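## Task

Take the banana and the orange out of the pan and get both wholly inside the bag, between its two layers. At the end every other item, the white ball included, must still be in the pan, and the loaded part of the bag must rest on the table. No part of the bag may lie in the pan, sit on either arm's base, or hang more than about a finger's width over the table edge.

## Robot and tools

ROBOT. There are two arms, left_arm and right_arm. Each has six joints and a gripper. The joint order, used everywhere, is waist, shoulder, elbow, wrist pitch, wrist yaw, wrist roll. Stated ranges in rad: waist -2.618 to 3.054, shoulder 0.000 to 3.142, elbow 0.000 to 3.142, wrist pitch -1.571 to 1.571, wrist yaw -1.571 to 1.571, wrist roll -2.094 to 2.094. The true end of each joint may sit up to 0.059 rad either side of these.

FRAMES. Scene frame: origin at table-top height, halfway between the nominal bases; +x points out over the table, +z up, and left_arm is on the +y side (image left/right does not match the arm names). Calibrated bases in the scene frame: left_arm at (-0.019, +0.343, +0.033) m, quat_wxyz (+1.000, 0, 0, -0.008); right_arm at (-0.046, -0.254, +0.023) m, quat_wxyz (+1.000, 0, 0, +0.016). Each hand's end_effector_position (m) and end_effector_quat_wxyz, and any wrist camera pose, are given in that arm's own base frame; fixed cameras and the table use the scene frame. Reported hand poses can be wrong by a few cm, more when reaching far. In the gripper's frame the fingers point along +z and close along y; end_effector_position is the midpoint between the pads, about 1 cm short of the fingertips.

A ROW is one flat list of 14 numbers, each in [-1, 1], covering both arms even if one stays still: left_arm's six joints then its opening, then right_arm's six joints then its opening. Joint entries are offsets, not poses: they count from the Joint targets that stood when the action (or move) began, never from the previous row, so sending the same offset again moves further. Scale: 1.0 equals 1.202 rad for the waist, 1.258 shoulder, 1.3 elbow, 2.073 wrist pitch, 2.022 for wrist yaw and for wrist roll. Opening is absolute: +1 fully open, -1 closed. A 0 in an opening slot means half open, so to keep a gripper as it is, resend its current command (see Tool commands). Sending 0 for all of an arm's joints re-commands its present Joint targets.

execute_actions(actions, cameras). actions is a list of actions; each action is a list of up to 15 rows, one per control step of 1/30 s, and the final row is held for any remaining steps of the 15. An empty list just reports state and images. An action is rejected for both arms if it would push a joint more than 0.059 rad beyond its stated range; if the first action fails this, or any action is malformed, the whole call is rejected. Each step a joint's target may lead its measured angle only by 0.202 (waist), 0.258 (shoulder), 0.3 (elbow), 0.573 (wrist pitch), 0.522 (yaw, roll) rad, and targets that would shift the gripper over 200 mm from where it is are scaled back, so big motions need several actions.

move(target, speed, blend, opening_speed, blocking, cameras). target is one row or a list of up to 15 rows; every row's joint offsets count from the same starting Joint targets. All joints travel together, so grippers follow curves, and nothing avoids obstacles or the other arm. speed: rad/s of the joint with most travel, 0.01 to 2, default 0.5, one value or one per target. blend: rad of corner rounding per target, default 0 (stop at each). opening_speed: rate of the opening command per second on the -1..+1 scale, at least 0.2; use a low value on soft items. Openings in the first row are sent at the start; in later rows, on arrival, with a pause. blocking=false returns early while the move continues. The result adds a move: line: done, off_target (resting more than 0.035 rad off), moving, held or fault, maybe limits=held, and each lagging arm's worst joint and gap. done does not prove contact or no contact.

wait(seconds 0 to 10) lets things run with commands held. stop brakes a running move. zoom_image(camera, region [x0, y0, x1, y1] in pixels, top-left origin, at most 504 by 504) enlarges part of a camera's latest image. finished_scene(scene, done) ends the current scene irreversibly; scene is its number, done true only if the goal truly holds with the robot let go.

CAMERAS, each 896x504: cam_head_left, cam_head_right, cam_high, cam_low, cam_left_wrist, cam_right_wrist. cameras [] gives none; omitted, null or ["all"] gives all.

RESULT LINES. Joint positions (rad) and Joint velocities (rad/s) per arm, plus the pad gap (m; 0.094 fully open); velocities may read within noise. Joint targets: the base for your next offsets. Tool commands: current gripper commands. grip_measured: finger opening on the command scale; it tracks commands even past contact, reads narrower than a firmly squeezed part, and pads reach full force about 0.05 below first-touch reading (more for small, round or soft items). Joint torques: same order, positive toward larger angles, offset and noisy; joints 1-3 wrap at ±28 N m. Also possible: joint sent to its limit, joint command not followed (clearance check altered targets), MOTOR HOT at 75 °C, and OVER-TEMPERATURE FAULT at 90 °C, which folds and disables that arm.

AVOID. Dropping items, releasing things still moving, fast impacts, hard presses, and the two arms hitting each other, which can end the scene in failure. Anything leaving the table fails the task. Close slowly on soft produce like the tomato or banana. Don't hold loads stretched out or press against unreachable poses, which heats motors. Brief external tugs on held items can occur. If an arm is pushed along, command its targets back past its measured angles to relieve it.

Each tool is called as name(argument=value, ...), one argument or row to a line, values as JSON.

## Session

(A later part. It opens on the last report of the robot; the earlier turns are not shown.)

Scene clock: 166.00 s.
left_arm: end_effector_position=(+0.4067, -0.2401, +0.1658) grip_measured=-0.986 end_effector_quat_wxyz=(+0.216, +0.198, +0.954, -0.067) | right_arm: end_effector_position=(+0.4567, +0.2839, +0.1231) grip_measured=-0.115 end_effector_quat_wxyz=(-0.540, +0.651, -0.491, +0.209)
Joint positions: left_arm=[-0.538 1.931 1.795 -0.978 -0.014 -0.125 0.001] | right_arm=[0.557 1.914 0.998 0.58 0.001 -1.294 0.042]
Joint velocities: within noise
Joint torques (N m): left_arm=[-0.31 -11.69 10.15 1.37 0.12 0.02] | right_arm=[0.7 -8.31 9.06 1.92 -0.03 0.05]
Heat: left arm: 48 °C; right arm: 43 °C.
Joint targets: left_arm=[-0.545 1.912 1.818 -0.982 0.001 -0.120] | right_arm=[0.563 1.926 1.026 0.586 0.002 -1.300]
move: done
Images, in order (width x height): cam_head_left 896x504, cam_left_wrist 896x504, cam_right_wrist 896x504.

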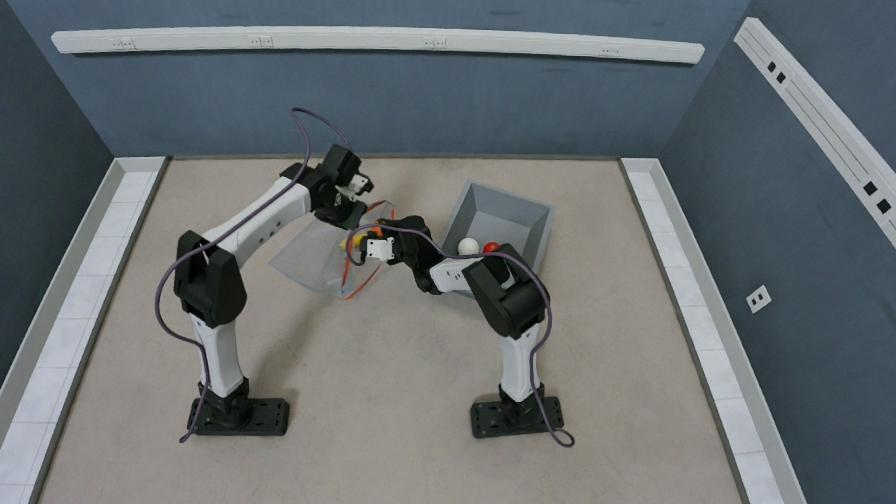

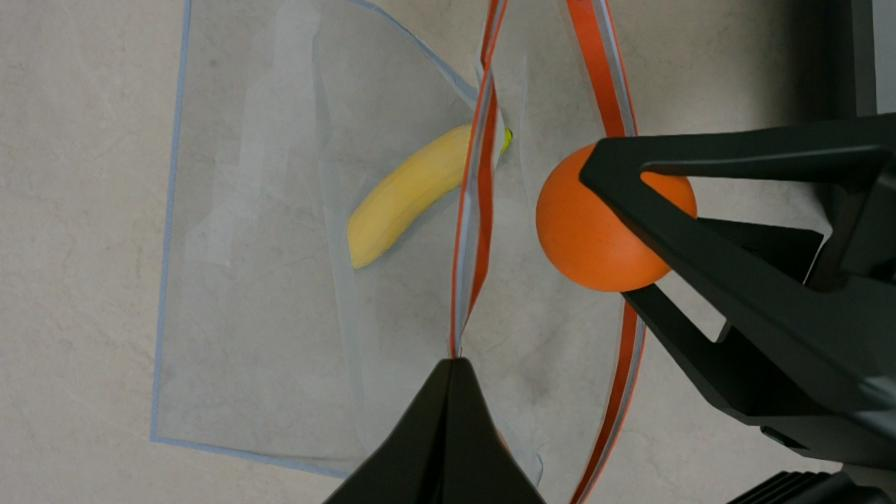

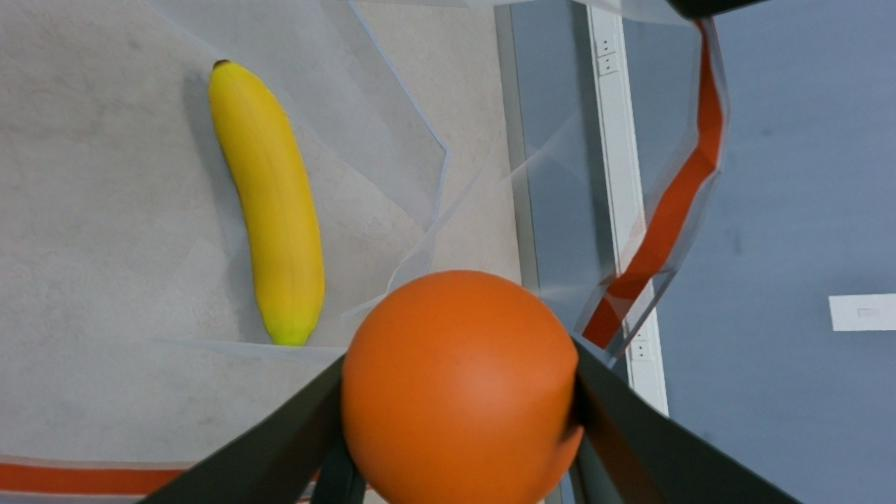

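move(
  target=[0,0,0,0,0,0,-1,0.0782,0.116,0.084,0.0164,0,0,-0.12],
  speed=0.2,
  cameras=["cam_right_wrist","cam_low","cam_left_wrist","cam_head_left"],
)

Scene clock: 168.10 s.
left_arm: end_effector_position=(+0.4067, -0.2401, +0.1658) grip_measured=-0.986 end_effector_quat_wxyz=(+0.216, +0.198, +0.954, -0.067) | right_arm: end_effector_position=(+0.4493, +0.3430, +0.0958) grip_measured=-0.116 end_effector_quat_wxyz=(-0.541, +0.679, -0.462, +0.181)
Joint positions: left_arm=[-0.538 1.931 1.795 -0.978 -0.014 -0.125 0.001] | right_arm=[0.652 2.06 1.107 0.597 0.001 -1.294 0.042]
Joint velocities: within noise
Joint torques (N m): left_arm=[-0.31 -11.71 10.17 1.37 0.13 0.01] | right_arm=[0.5 -9.26 8.94 2.11 -0.05 0.05]
Heat: left arm: 48 °C; right arm: 43 °C.
Joint targets: left_arm=[-0.545 1.912 1.818 -0.982 0.001 -0.120] | right_arm=[0.657 2.072 1.135 0.620 0.002 -1.300]
move: done
Images, in order (width x height): cam_head_left 896x504, cam_low 896x504, cam_left_wrist 896x504, cam_right_wrist 896x504.

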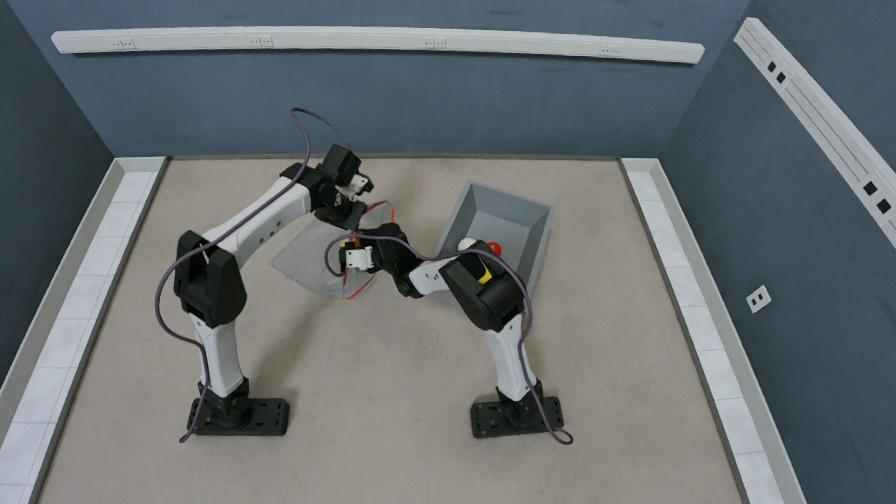

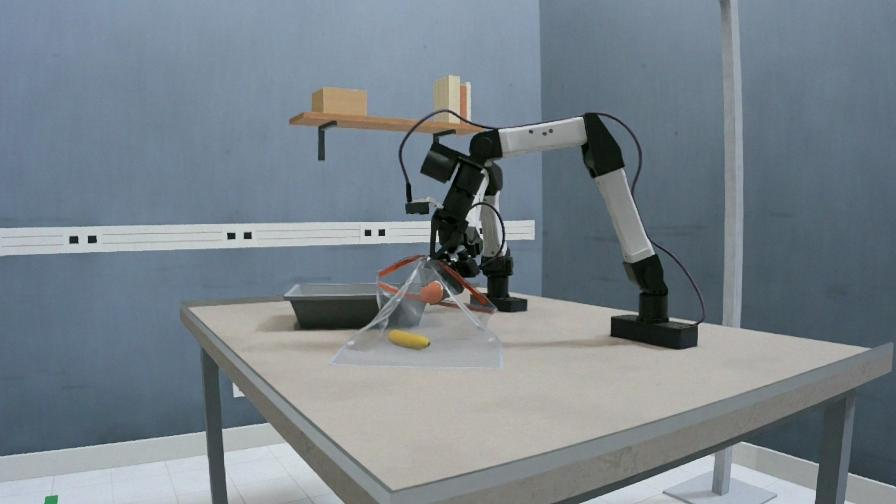

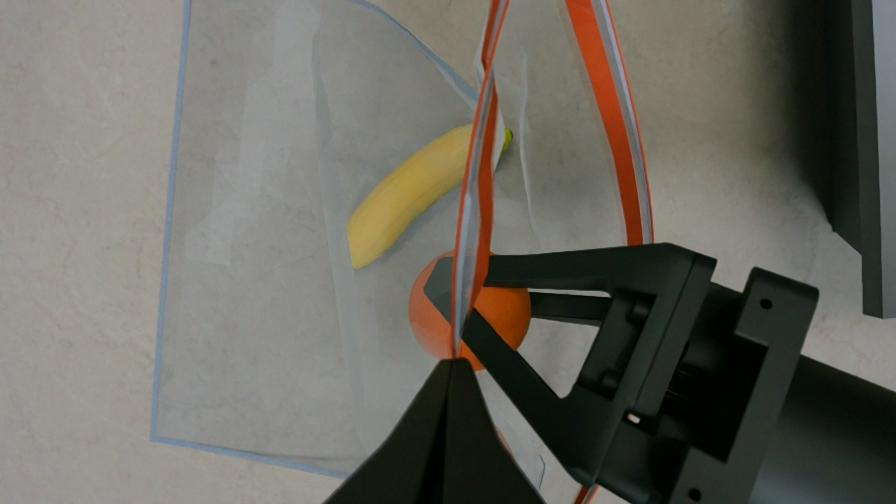

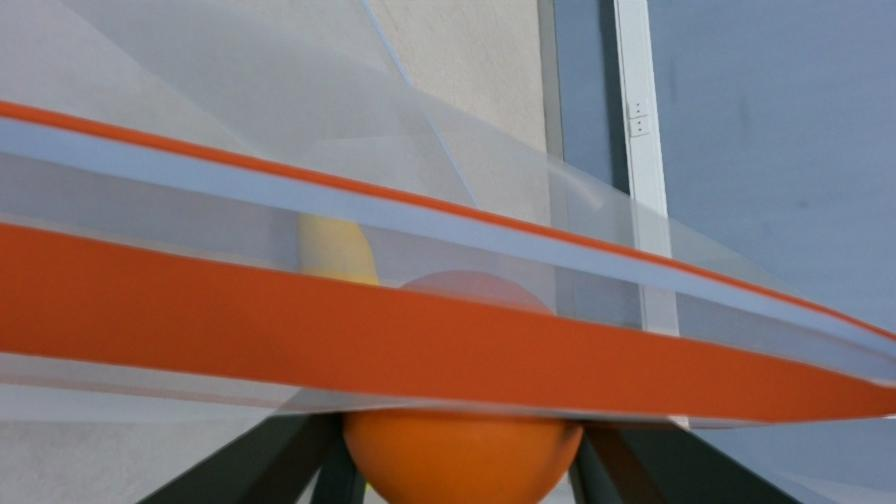

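move(
  target=[
    [0,0,0,0,0,0,-1,0,0.19,-0.047,0.14,0,0,-0.12],
    [0,0,0,0,0,0,-1,0,0.19,-0.047,0.14,0,0.4,-0.12],
  ],
  speed=[0.2,0.5],
  cameras=["cam_right_wrist","cam_low","cam_left_wrist","cam_head_left"],
)

Scene clock: 172.83 s.
left_arm: end_effector_position=(+0.4067, -0.2401, +0.1658) grip_measured=-0.986 end_effector_quat_wxyz=(+0.216, +0.198, +0.954, -0.067) | right_arm: end_effector_position=(+0.4512, +0.3444, +0.0194) grip_measured=-0.115 end_effector_quat_wxyz=(+0.577, -0.444, +0.684, +0.043)
Joint positions: left_arm=[-0.538 1.931 1.795 -0.978 -0.014 -0.125 0.001] | right_arm=[0.652 2.299 1.075 0.888 0.001 -0.5 0.042]
Joint velocities: within noise
Joint torques (N m): left_arm=[-0.28 -11.71 10.18 1.36 0.14 0] | right_arm=[0.47 -9.96 4.98 2.16 -0.02 0.16]
Heat: left arm: 49 °C; right arm: 43 °C.
Joint targets: left_arm=[-0.545 1.912 1.818 -0.982 0.001 -0.120] | right_arm=[0.657 2.311 1.074 0.910 0.002 -0.491]
move: done
Images, in order (width x height): cam_head_left 896x504, cam_low 896x504, cam_left_wrist 896x504, cam_right_wrist 896x504.

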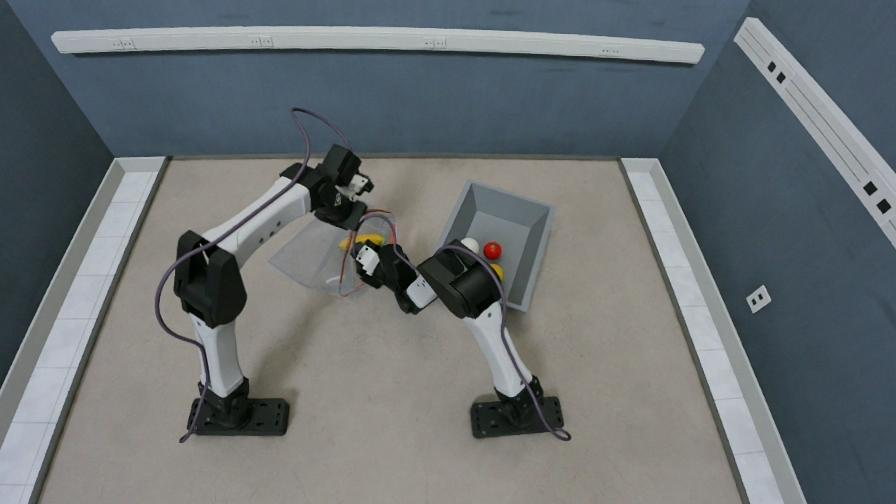

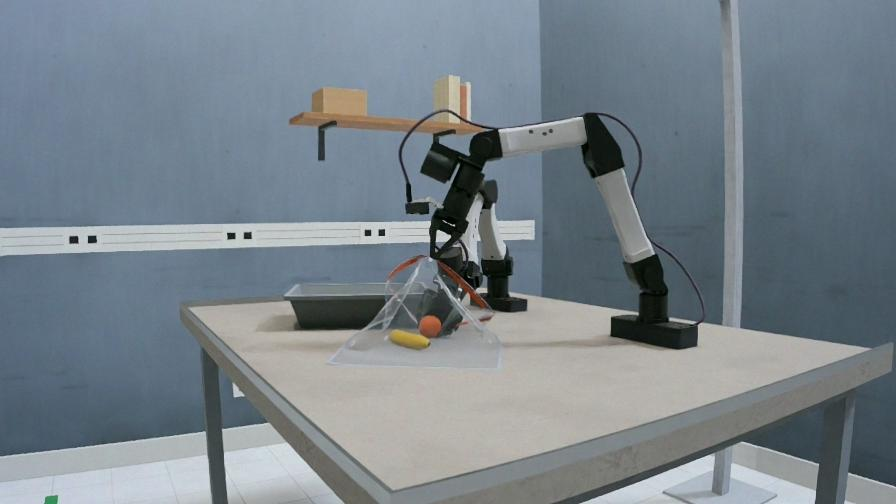

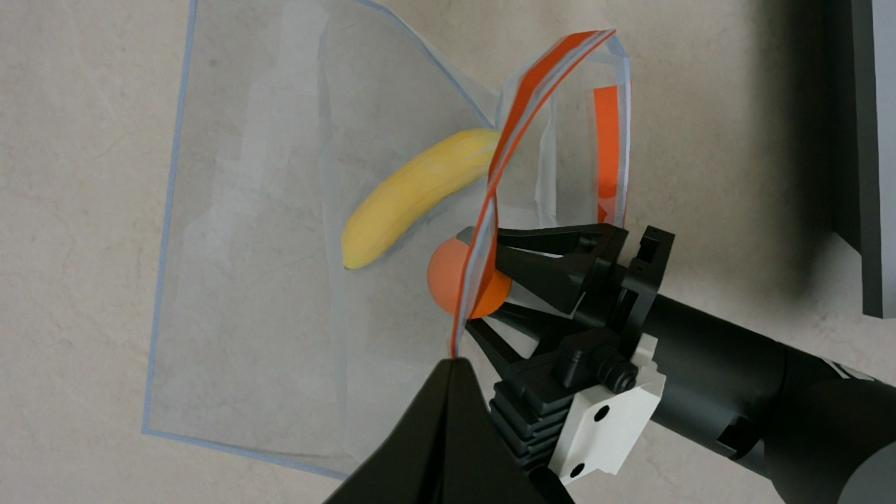

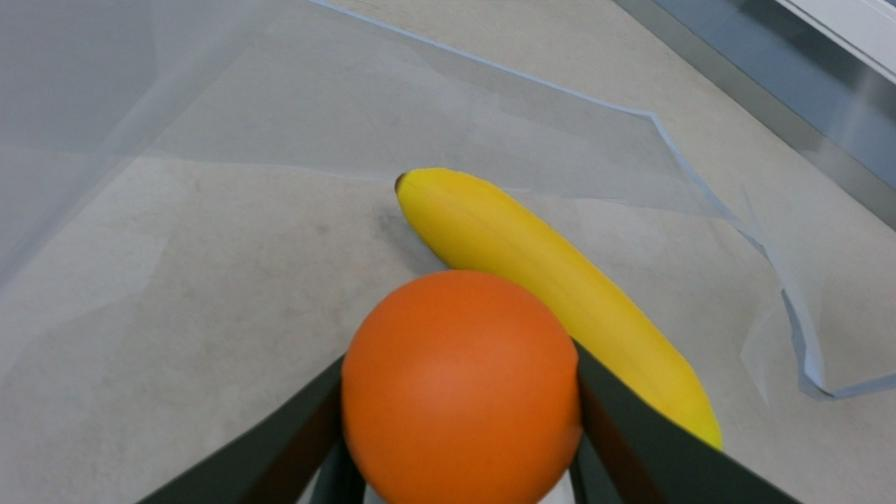

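zoom_image(
  camera="cam_low",
  region=[320, 220, 560, 380],
)

zoom_image(
  camera="cam_head_left",
  region=[230, 150, 450, 330],
)

zoom_image(
  camera="cam_left_wrist",
  region=[392, 0, 896, 504],
)

Scaled by 2.100 from the camera's 896x504 image, which has a finer 1280x720 frame.

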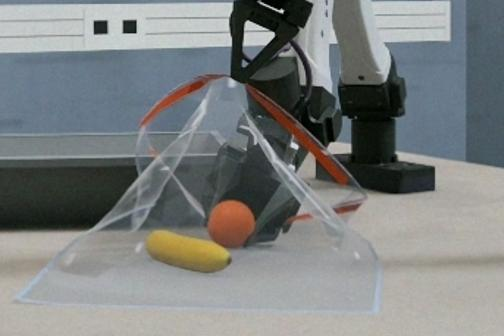

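Scaled by 2.291 from the camera's 896x504 image, which has a finer 1280x720 frame.

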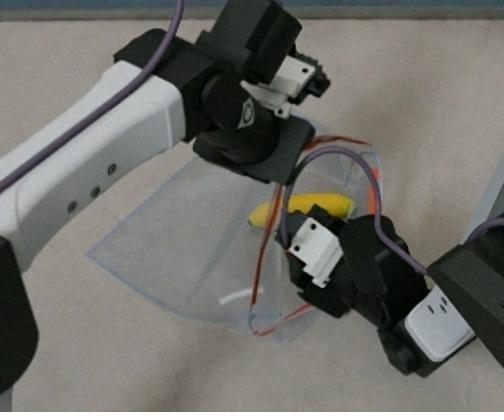

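Scaled by 1.000.

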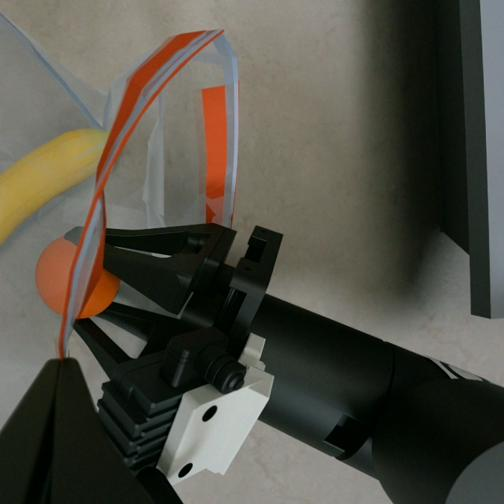

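move(
  target=[
    [0,0,0,0,0,0,-1,0,0.013,0,0,0,0,-0.12],
    [0,0,0,0,0,0,-1,0,0.013,0,0,0,0,0.3],
  ],
  speed=0.1,
  opening_speed=0.3,
  cameras=["cam_right_wrist","cam_left_wrist"],
)

Scene clock: 175.87 s.
left_arm: end_effector_position=(+0.4067, -0.2401, +0.1658) grip_measured=-0.986 end_effector_quat_wxyz=(+0.216, +0.198, +0.954, -0.067) | right_arm: end_effector_position=(+0.4513, +0.3445, +0.0161) grip_measured=+0.298 end_effector_quat_wxyz=(+0.579, -0.443, +0.683, +0.044)
Joint positions: left_arm=[-0.538 1.931 1.795 -0.978 -0.014 -0.125 0.001] | right_arm=[0.652 2.313 1.075 0.907 0.001 -0.499 0.061]
Joint velocities: within noise
Joint torques (N m): left_arm=[-0.28 -11.73 10.17 1.37 0.13 0.01] | right_arm=[0.47 -9.8 4.92 1.96 -0.03 0.15]
Heat: left arm: 49 °C; right arm: 43 °C.
Joint targets: left_arm=[-0.545 1.912 1.818 -0.982 0.001 -0.120] | right_arm=[0.657 2.327 1.074 0.910 0.002 -0.491]
move: done
Images, in order (width x height): cam_left_wrist 896x504, cam_right_wrist 896x504.

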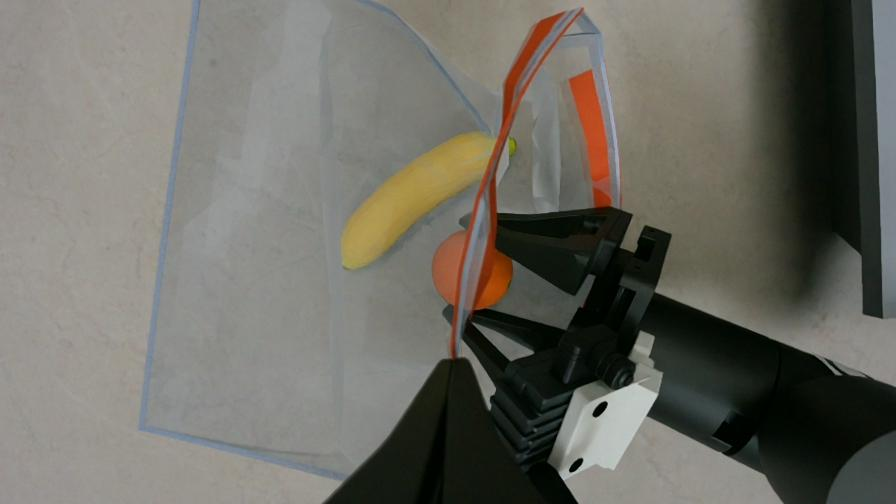

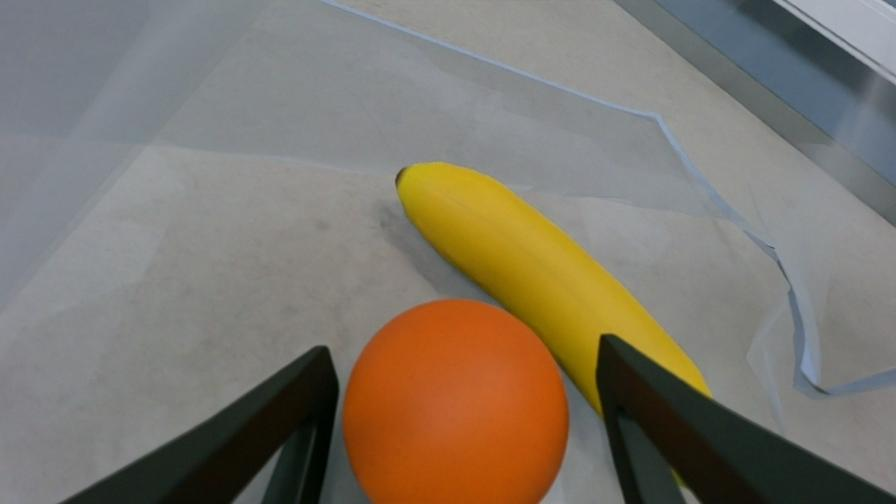

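move(
  target=[
    [0,0,0,0,0,0,-1,0,-0.175,-0.269,0.054,0,0,0.3],
    [0,0,0,0,0,0,-1,-0.017,-0.398,-0.496,0.061,0,0,0.3],
    [0,0,0,0,0,0,-1,-0.13,-0.771,0.0244,-0.757,0,0.25,0.3],
  ],
  speed=[0.35,0.5,0.7],
  blend=0.05,
  cameras=["cam_right_wrist","cam_left_wrist","cam_high","cam_low"],
)

zoom_image(
  camera="cam_low",
  region=[320, 220, 560, 380],
)

Scene clock: 181.17 s.
left_arm: end_effector_position=(+0.4059, -0.2412, +0.1657) grip_measured=-0.986 end_effector_quat_wxyz=(+0.215, +0.199, +0.954, -0.070) | right_arm: end_effector_position=(+0.3170, +0.1761, +0.1563) grip_measured=+0.299 end_effector_quat_wxyz=(+0.291, -0.236, +0.924, +0.076)
Joint positions: left_arm=[-0.539 1.931 1.795 -0.979 -0.008 -0.125 0.001] | right_arm=[0.507 1.379 1.079 -0.66 0.001 0.007 0.061]
Joint velocities: within noise
Joint torques (N m): left_arm=[-0.24 -11.69 10.15 1.37 0.09 0.01] | right_arm=[-0.62 -7.24 9.59 1.37 -0.01 0.11]
Heat: left arm: 49 °C; right arm: 43 °C.
Joint targets: left_arm=[-0.545 1.912 1.818 -0.982 0.001 -0.120] | right_arm=[0.501 1.357 1.105 -0.659 0.002 0.014]
move: done
Images, in order (width x height): cam_high 896x504, cam_low 896x504, cam_left_wrist 896x504, cam_right_wrist 896x504.

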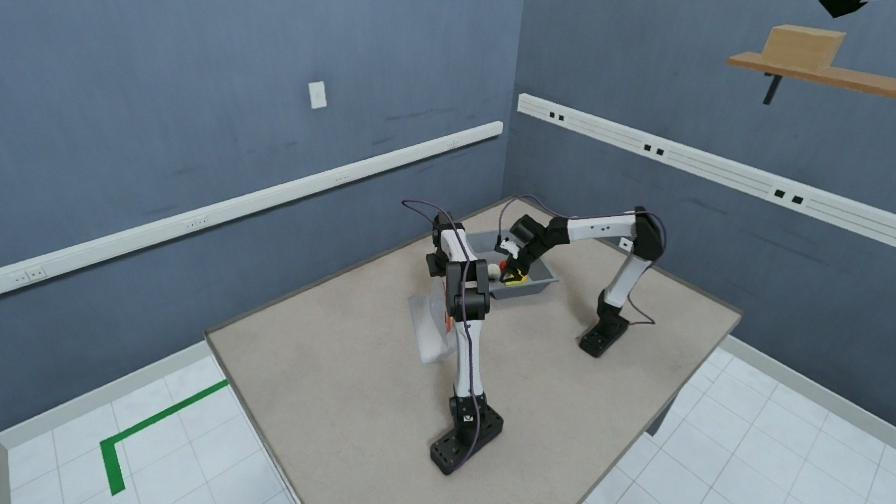

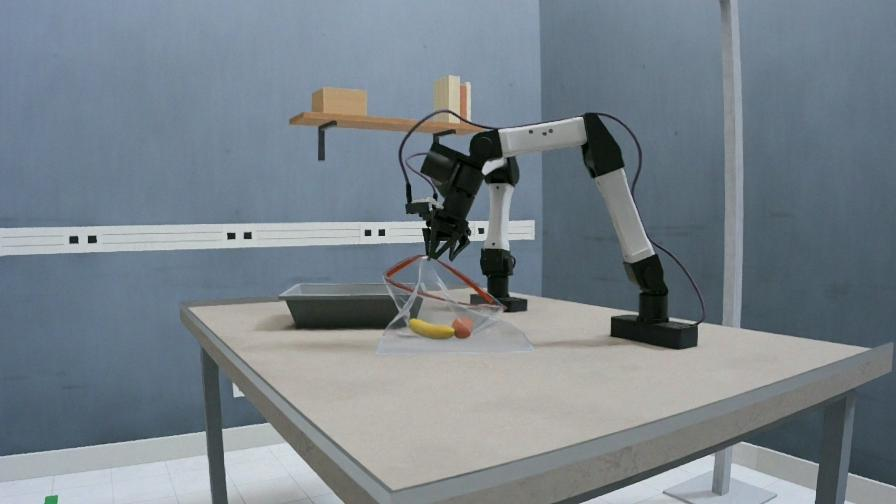

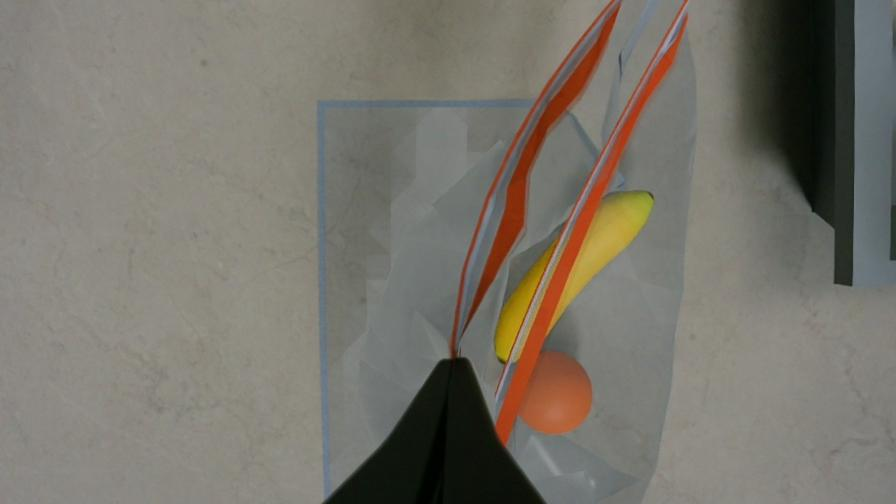

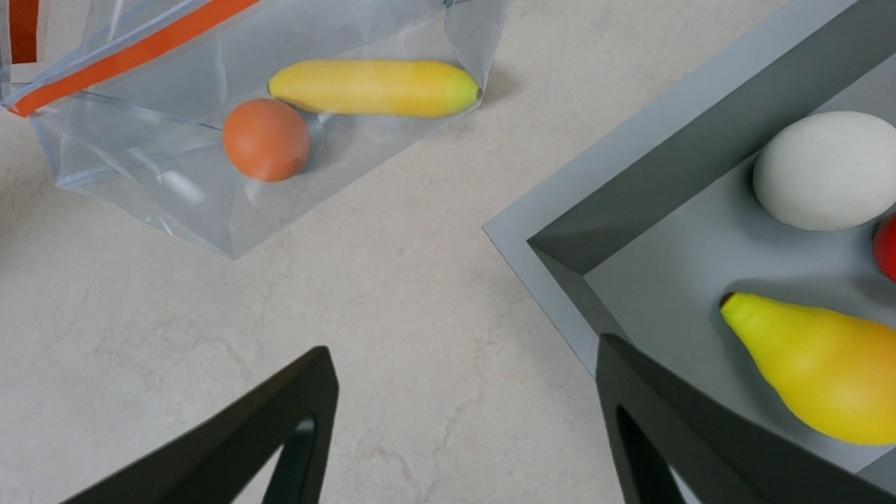

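Scaled by 2.100 from the camera's 896x504 image, which has a finer 1280x720 frame.

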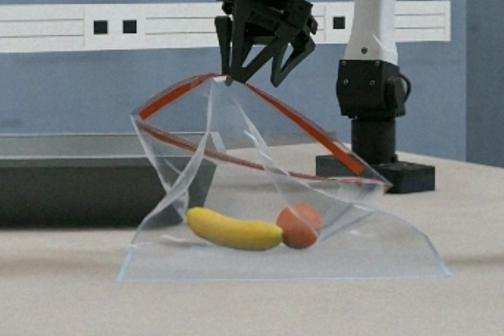

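move(
  target=[0.1,0,0,0,0,0,-1,0,0,0,0,0,0,0.3],
  speed=0.2,
  cameras=["cam_right_wrist","cam_left_wrist","cam_low"],
)

zoom_image(
  camera="cam_low",
  region=[320, 220, 560, 380],
)

Scene clock: 187.77 s.
left_arm: end_effector_position=(+0.4304, -0.1941, +0.1657) grip_measured=-0.986 end_effector_quat_wxyz=(+0.218, +0.145, +0.963, -0.058) | right_arm: end_effector_position=(+0.3168, +0.1760, +0.1561) grip_measured=+0.299 end_effector_quat_wxyz=(+0.291, -0.236, +0.924, +0.076)
Joint positions: left_arm=[-0.427 1.931 1.795 -0.979 -0.008 -0.125 0.001] | right_arm=[0.507 1.379 1.079 -0.661 0.001 0.007 0.061]
Joint velocities: within noise
Joint torques (N m): left_arm=[0.32 -11.69 10.18 1.37 0.08 0] | right_arm=[-0.61 -7.25 9.59 1.38 -0.02 0.13]
Heat: left arm: 49 °C; right arm: 43 °C.
Joint targets: left_arm=[-0.425 1.912 1.818 -0.982 0.001 -0.120] | right_arm=[0.501 1.357 1.105 -0.659 0.002 0.014]
move: done
Images, in order (width x height): cam_low 896x504, cam_left_wrist 896x504, cam_right_wrist 896x504.

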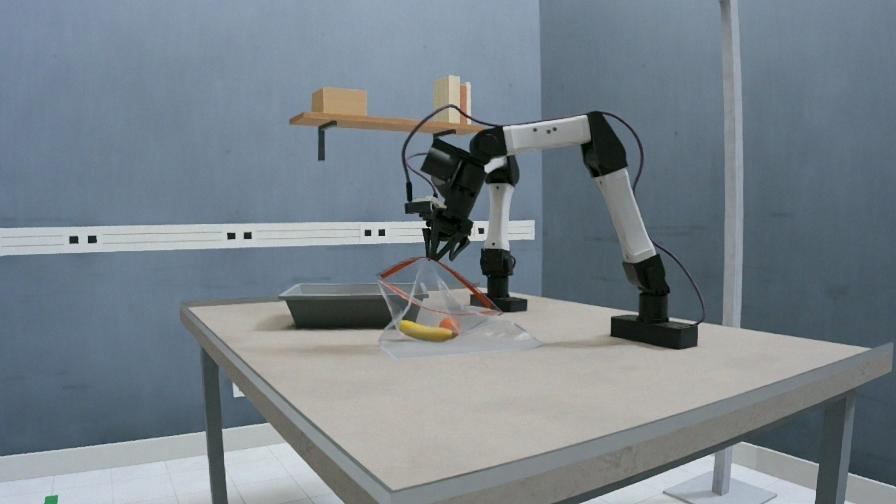

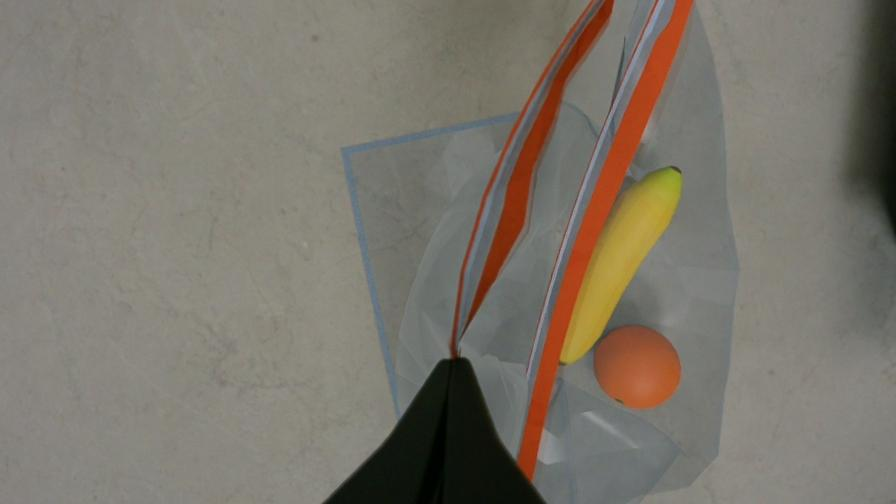

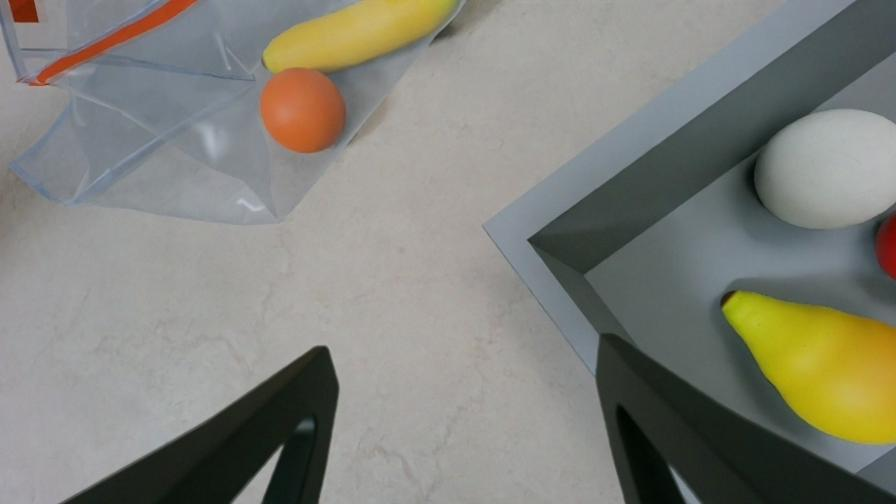

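Scaled by 2.100 from the camera's 896x504 image, which has a finer 1280x720 frame.

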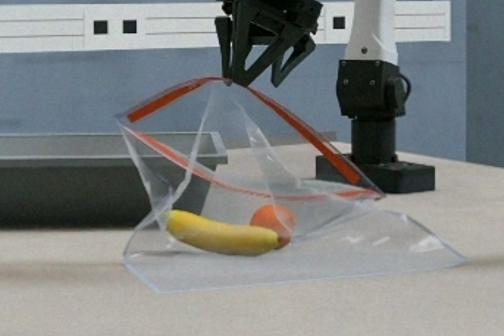

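move(
  target=[0.12,0,0,0,0,0,-1,0,0,0,0,0,0,0.3],
  speed=0.2,
  cameras=["cam_right_wrist","cam_left_wrist"],
)

zoom_image(
  camera="cam_right_wrist",
  region=[0, 0, 504, 300],
)

Scene clock: 189.17 s.
left_arm: end_effector_position=(+0.4538, -0.1304, +0.1657) grip_measured=-0.986 end_effector_quat_wxyz=(+0.222, +0.076, +0.971, -0.042) | right_arm: end_effector_position=(+0.3168, +0.1760, +0.1561) grip_measured=+0.299 end_effector_quat_wxyz=(+0.291, -0.236, +0.924, +0.076)
Joint positions: left_arm=[-0.283 1.931 1.795 -0.979 -0.008 -0.125 0.001] | right_arm=[0.507 1.379 1.079 -0.661 0.001 0.007 0.061]
Joint velocities: within noise
Joint torques (N m): left_arm=[0.24 -11.64 10.15 1.37 0.08 0.01] | right_arm=[-0.62 -7.24 9.59 1.37 -0.02 0.12]
Heat: left arm: 49 °C; right arm: 43 °C.
Joint targets: left_arm=[-0.281 1.912 1.818 -0.982 0.001 -0.120] | right_arm=[0.501 1.357 1.105 -0.659 0.002 0.015]
move: done
Images, in order (width x height): cam_left_wrist 896x504, cam_right_wrist 896x504.

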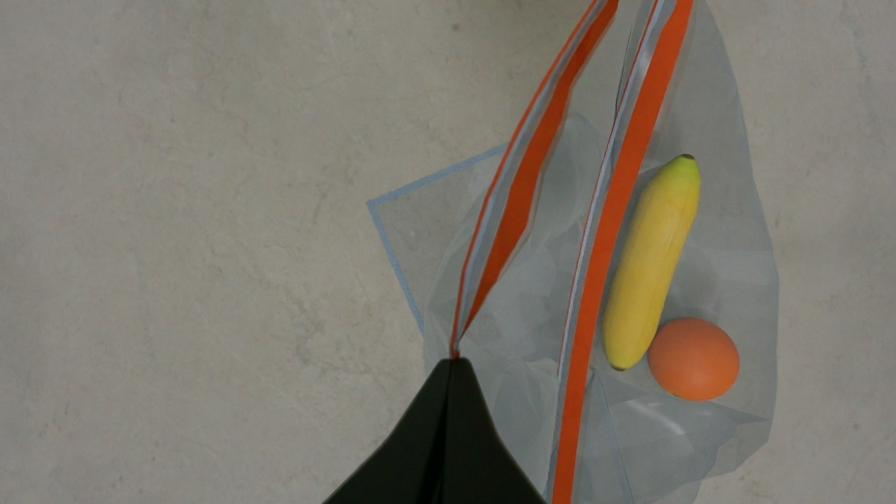

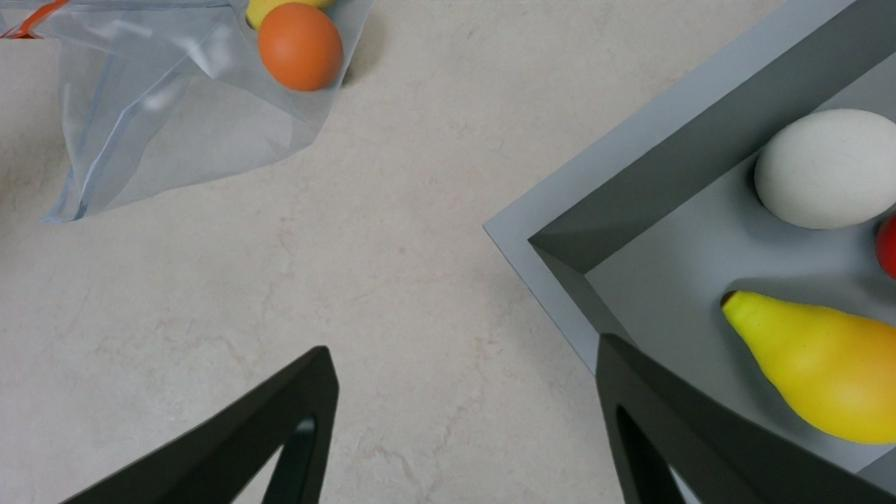

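Scaled by 1.000.

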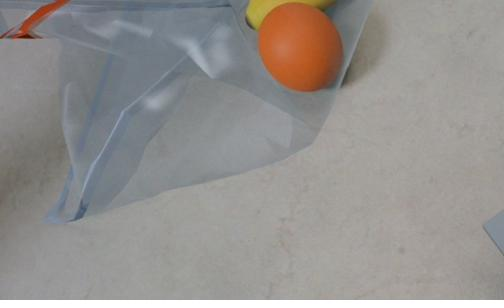

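move(
  target=[0.11,0,0,0,0,0,-1,0,0,0,0,0,0,0.3],
  speed=0.2,
  cameras=["cam_right_wrist","cam_left_wrist","cam_head_left"],
)

zoom_image(
  camera="cam_head_left",
  region=[230, 150, 450, 330],
)

Scene clock: 190.97 s.
left_arm: end_effector_position=(+0.4670, -0.0694, +0.1657) grip_measured=-0.986 end_effector_quat_wxyz=(+0.224, +0.011, +0.974, -0.027) | right_arm: end_effector_position=(+0.3168, +0.1760, +0.1561) grip_measured=+0.299 end_effector_quat_wxyz=(+0.291, -0.236, +0.924, +0.076)
Joint positions: left_arm=[-0.151 1.931 1.795 -0.979 -0.008 -0.125 0.001] | right_arm=[0.507 1.379 1.079 -0.661 0.001 0.007 0.061]
Joint velocities: within noise
Joint torques (N m): left_arm=[0.38 -11.67 10.18 1.37 0.09 0] | right_arm=[-0.61 -7.25 9.58 1.37 -0.01 0.12]
Heat: left arm: 49 °C; right arm: 42 °C.
Joint targets: left_arm=[-0.148 1.912 1.818 -0.982 0.001 -0.120] | right_arm=[0.501 1.357 1.105 -0.659 0.002 0.014]
move: done
Images, in order (width x height): cam_head_left 896x504, cam_left_wrist 896x504, cam_right_wrist 896x504.

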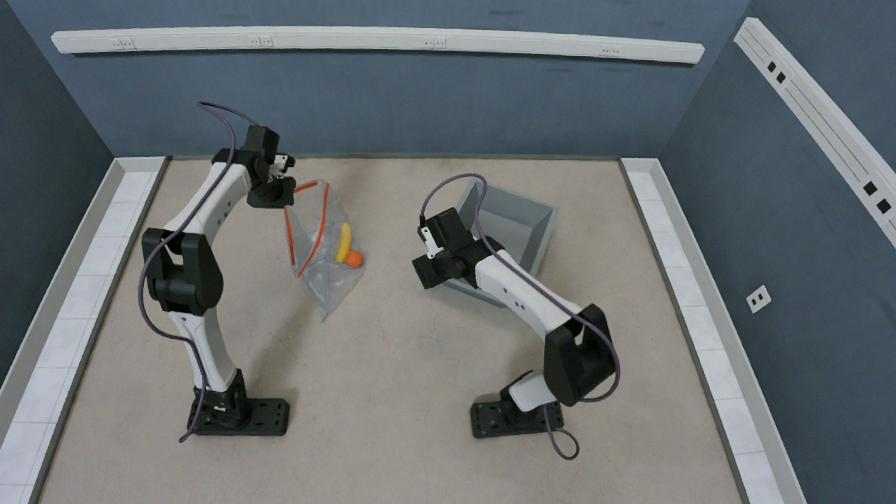

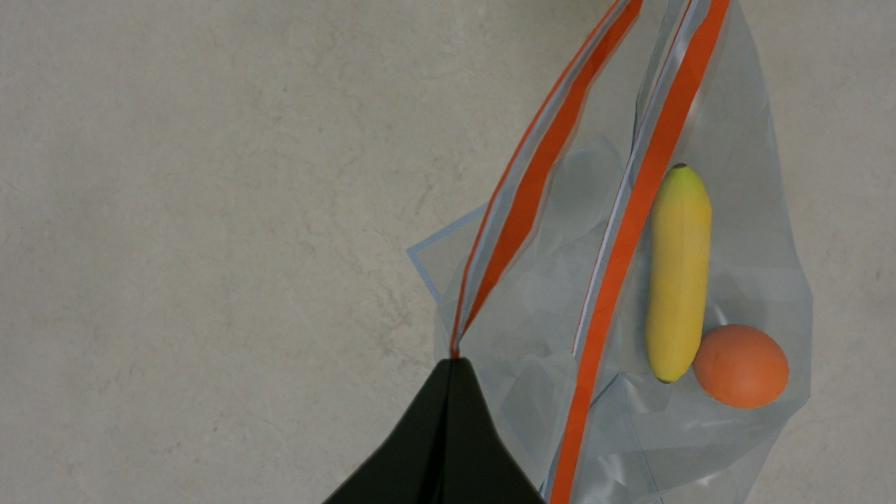

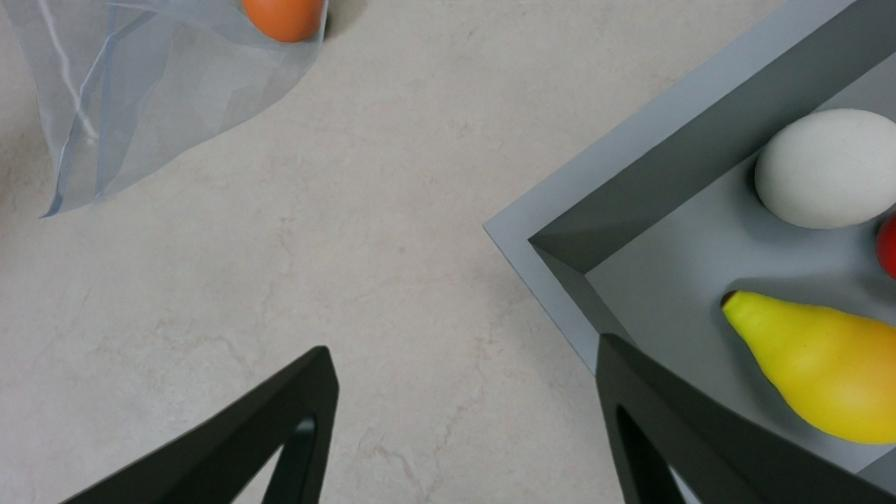

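Scaled by 2.291 from the camera's 896x504 image, which has a finer 1280x720 frame.

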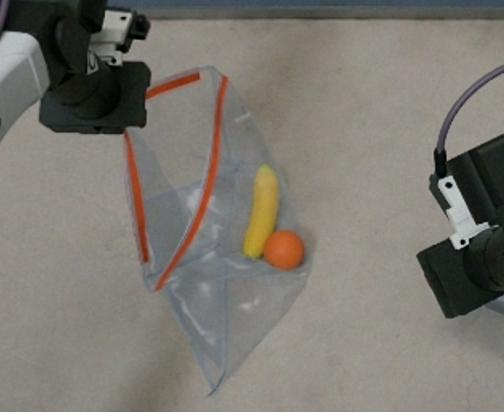

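execute_actions(
  actions=[],
  cameras=["cam_low","cam_high","cam_left_wrist"],
)

zoom_image(
  camera="cam_low",
  region=[340, 220, 580, 380],
)

zoom_image(
  camera="cam_high",
  region=[360, 220, 560, 380],
)

Scene clock: 193.57 s.
left_arm: end_effector_position=(+0.4670, -0.0694, +0.1657) grip_measured=-0.986 end_effector_quat_wxyz=(+0.224, +0.011, +0.974, -0.027) | right_arm: end_effector_position=(+0.3168, +0.1760, +0.1561) grip_measured=+0.299 end_effector_quat_wxyz=(+0.291, -0.236, +0.924, +0.076)
Joint positions: left_arm=[-0.151 1.931 1.795 -0.979 -0.008 -0.125 0.001] | right_arm=[0.507 1.379 1.079 -0.661 0.001 0.007 0.061]
Joint velocities: within noise
Joint torques (N m): left_arm=[0.38 -11.67 10.19 1.37 0.08 0] | right_arm=[-0.61 -7.27 9.59 1.37 -0.01 0.12]
Heat: left arm: 49 °C; right arm: 42 °C.
Joint targets: left_arm=[-0.148 1.912 1.818 -0.982 0.001 -0.120] | right_arm=[0.501 1.357 1.105 -0.659 0.002 0.014]
Tool commands: left_gripper/opening=-1.0 right_gripper/opening=+0.3
Images, in order (width x height): cam_high 896x504, cam_low 896x504, cam_left_wrist 896x504.

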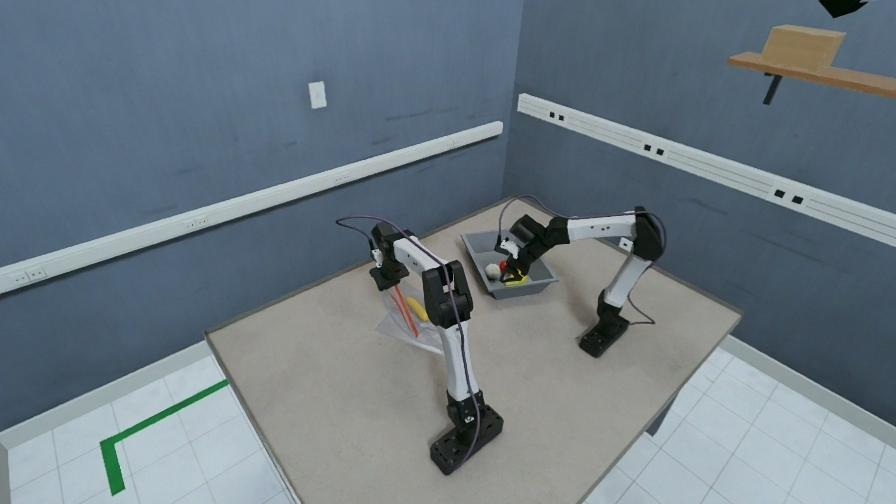

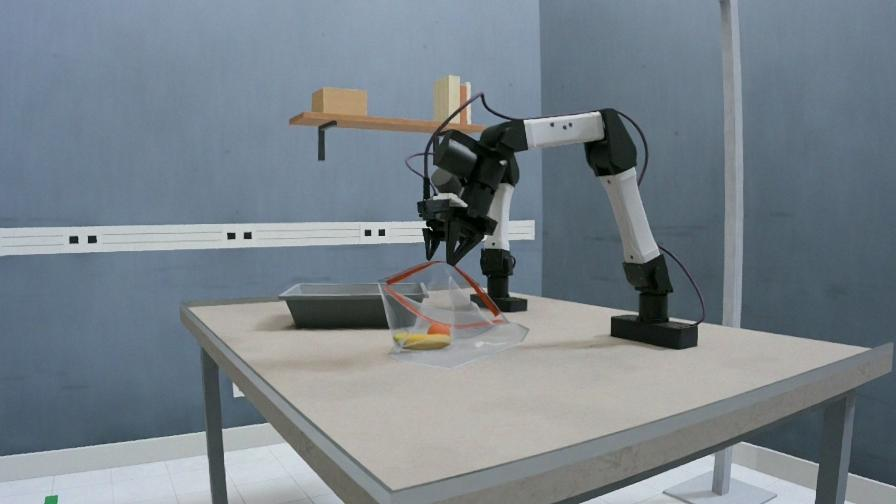

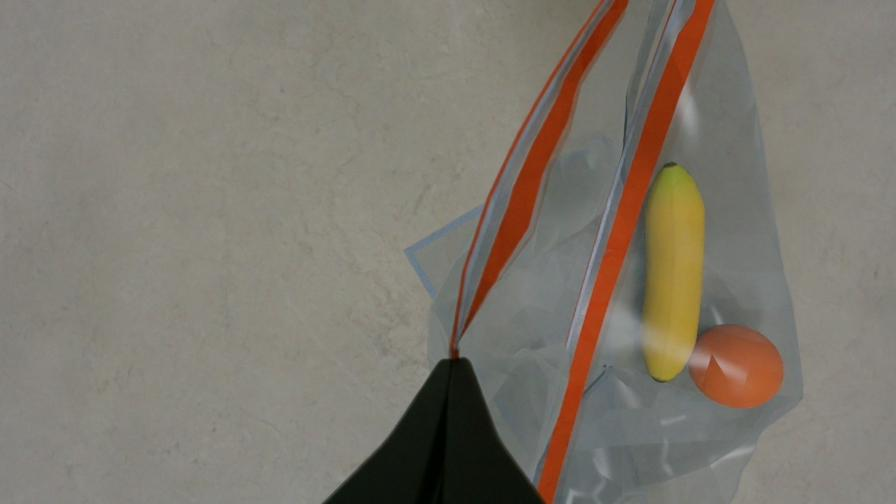

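Scaled by 2.100 from the camera's 896x504 image, which has a finer 1280x720 frame.

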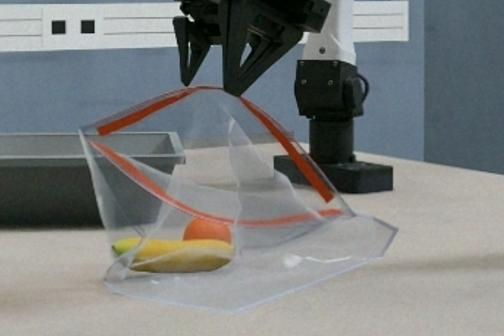

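Scaled by 2.520 from the camera's 896x504 image, which has a finer 1280x720 frame.

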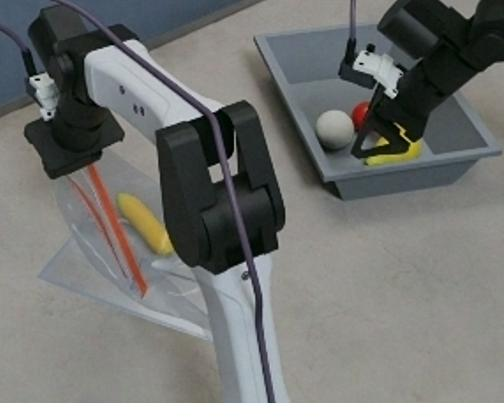

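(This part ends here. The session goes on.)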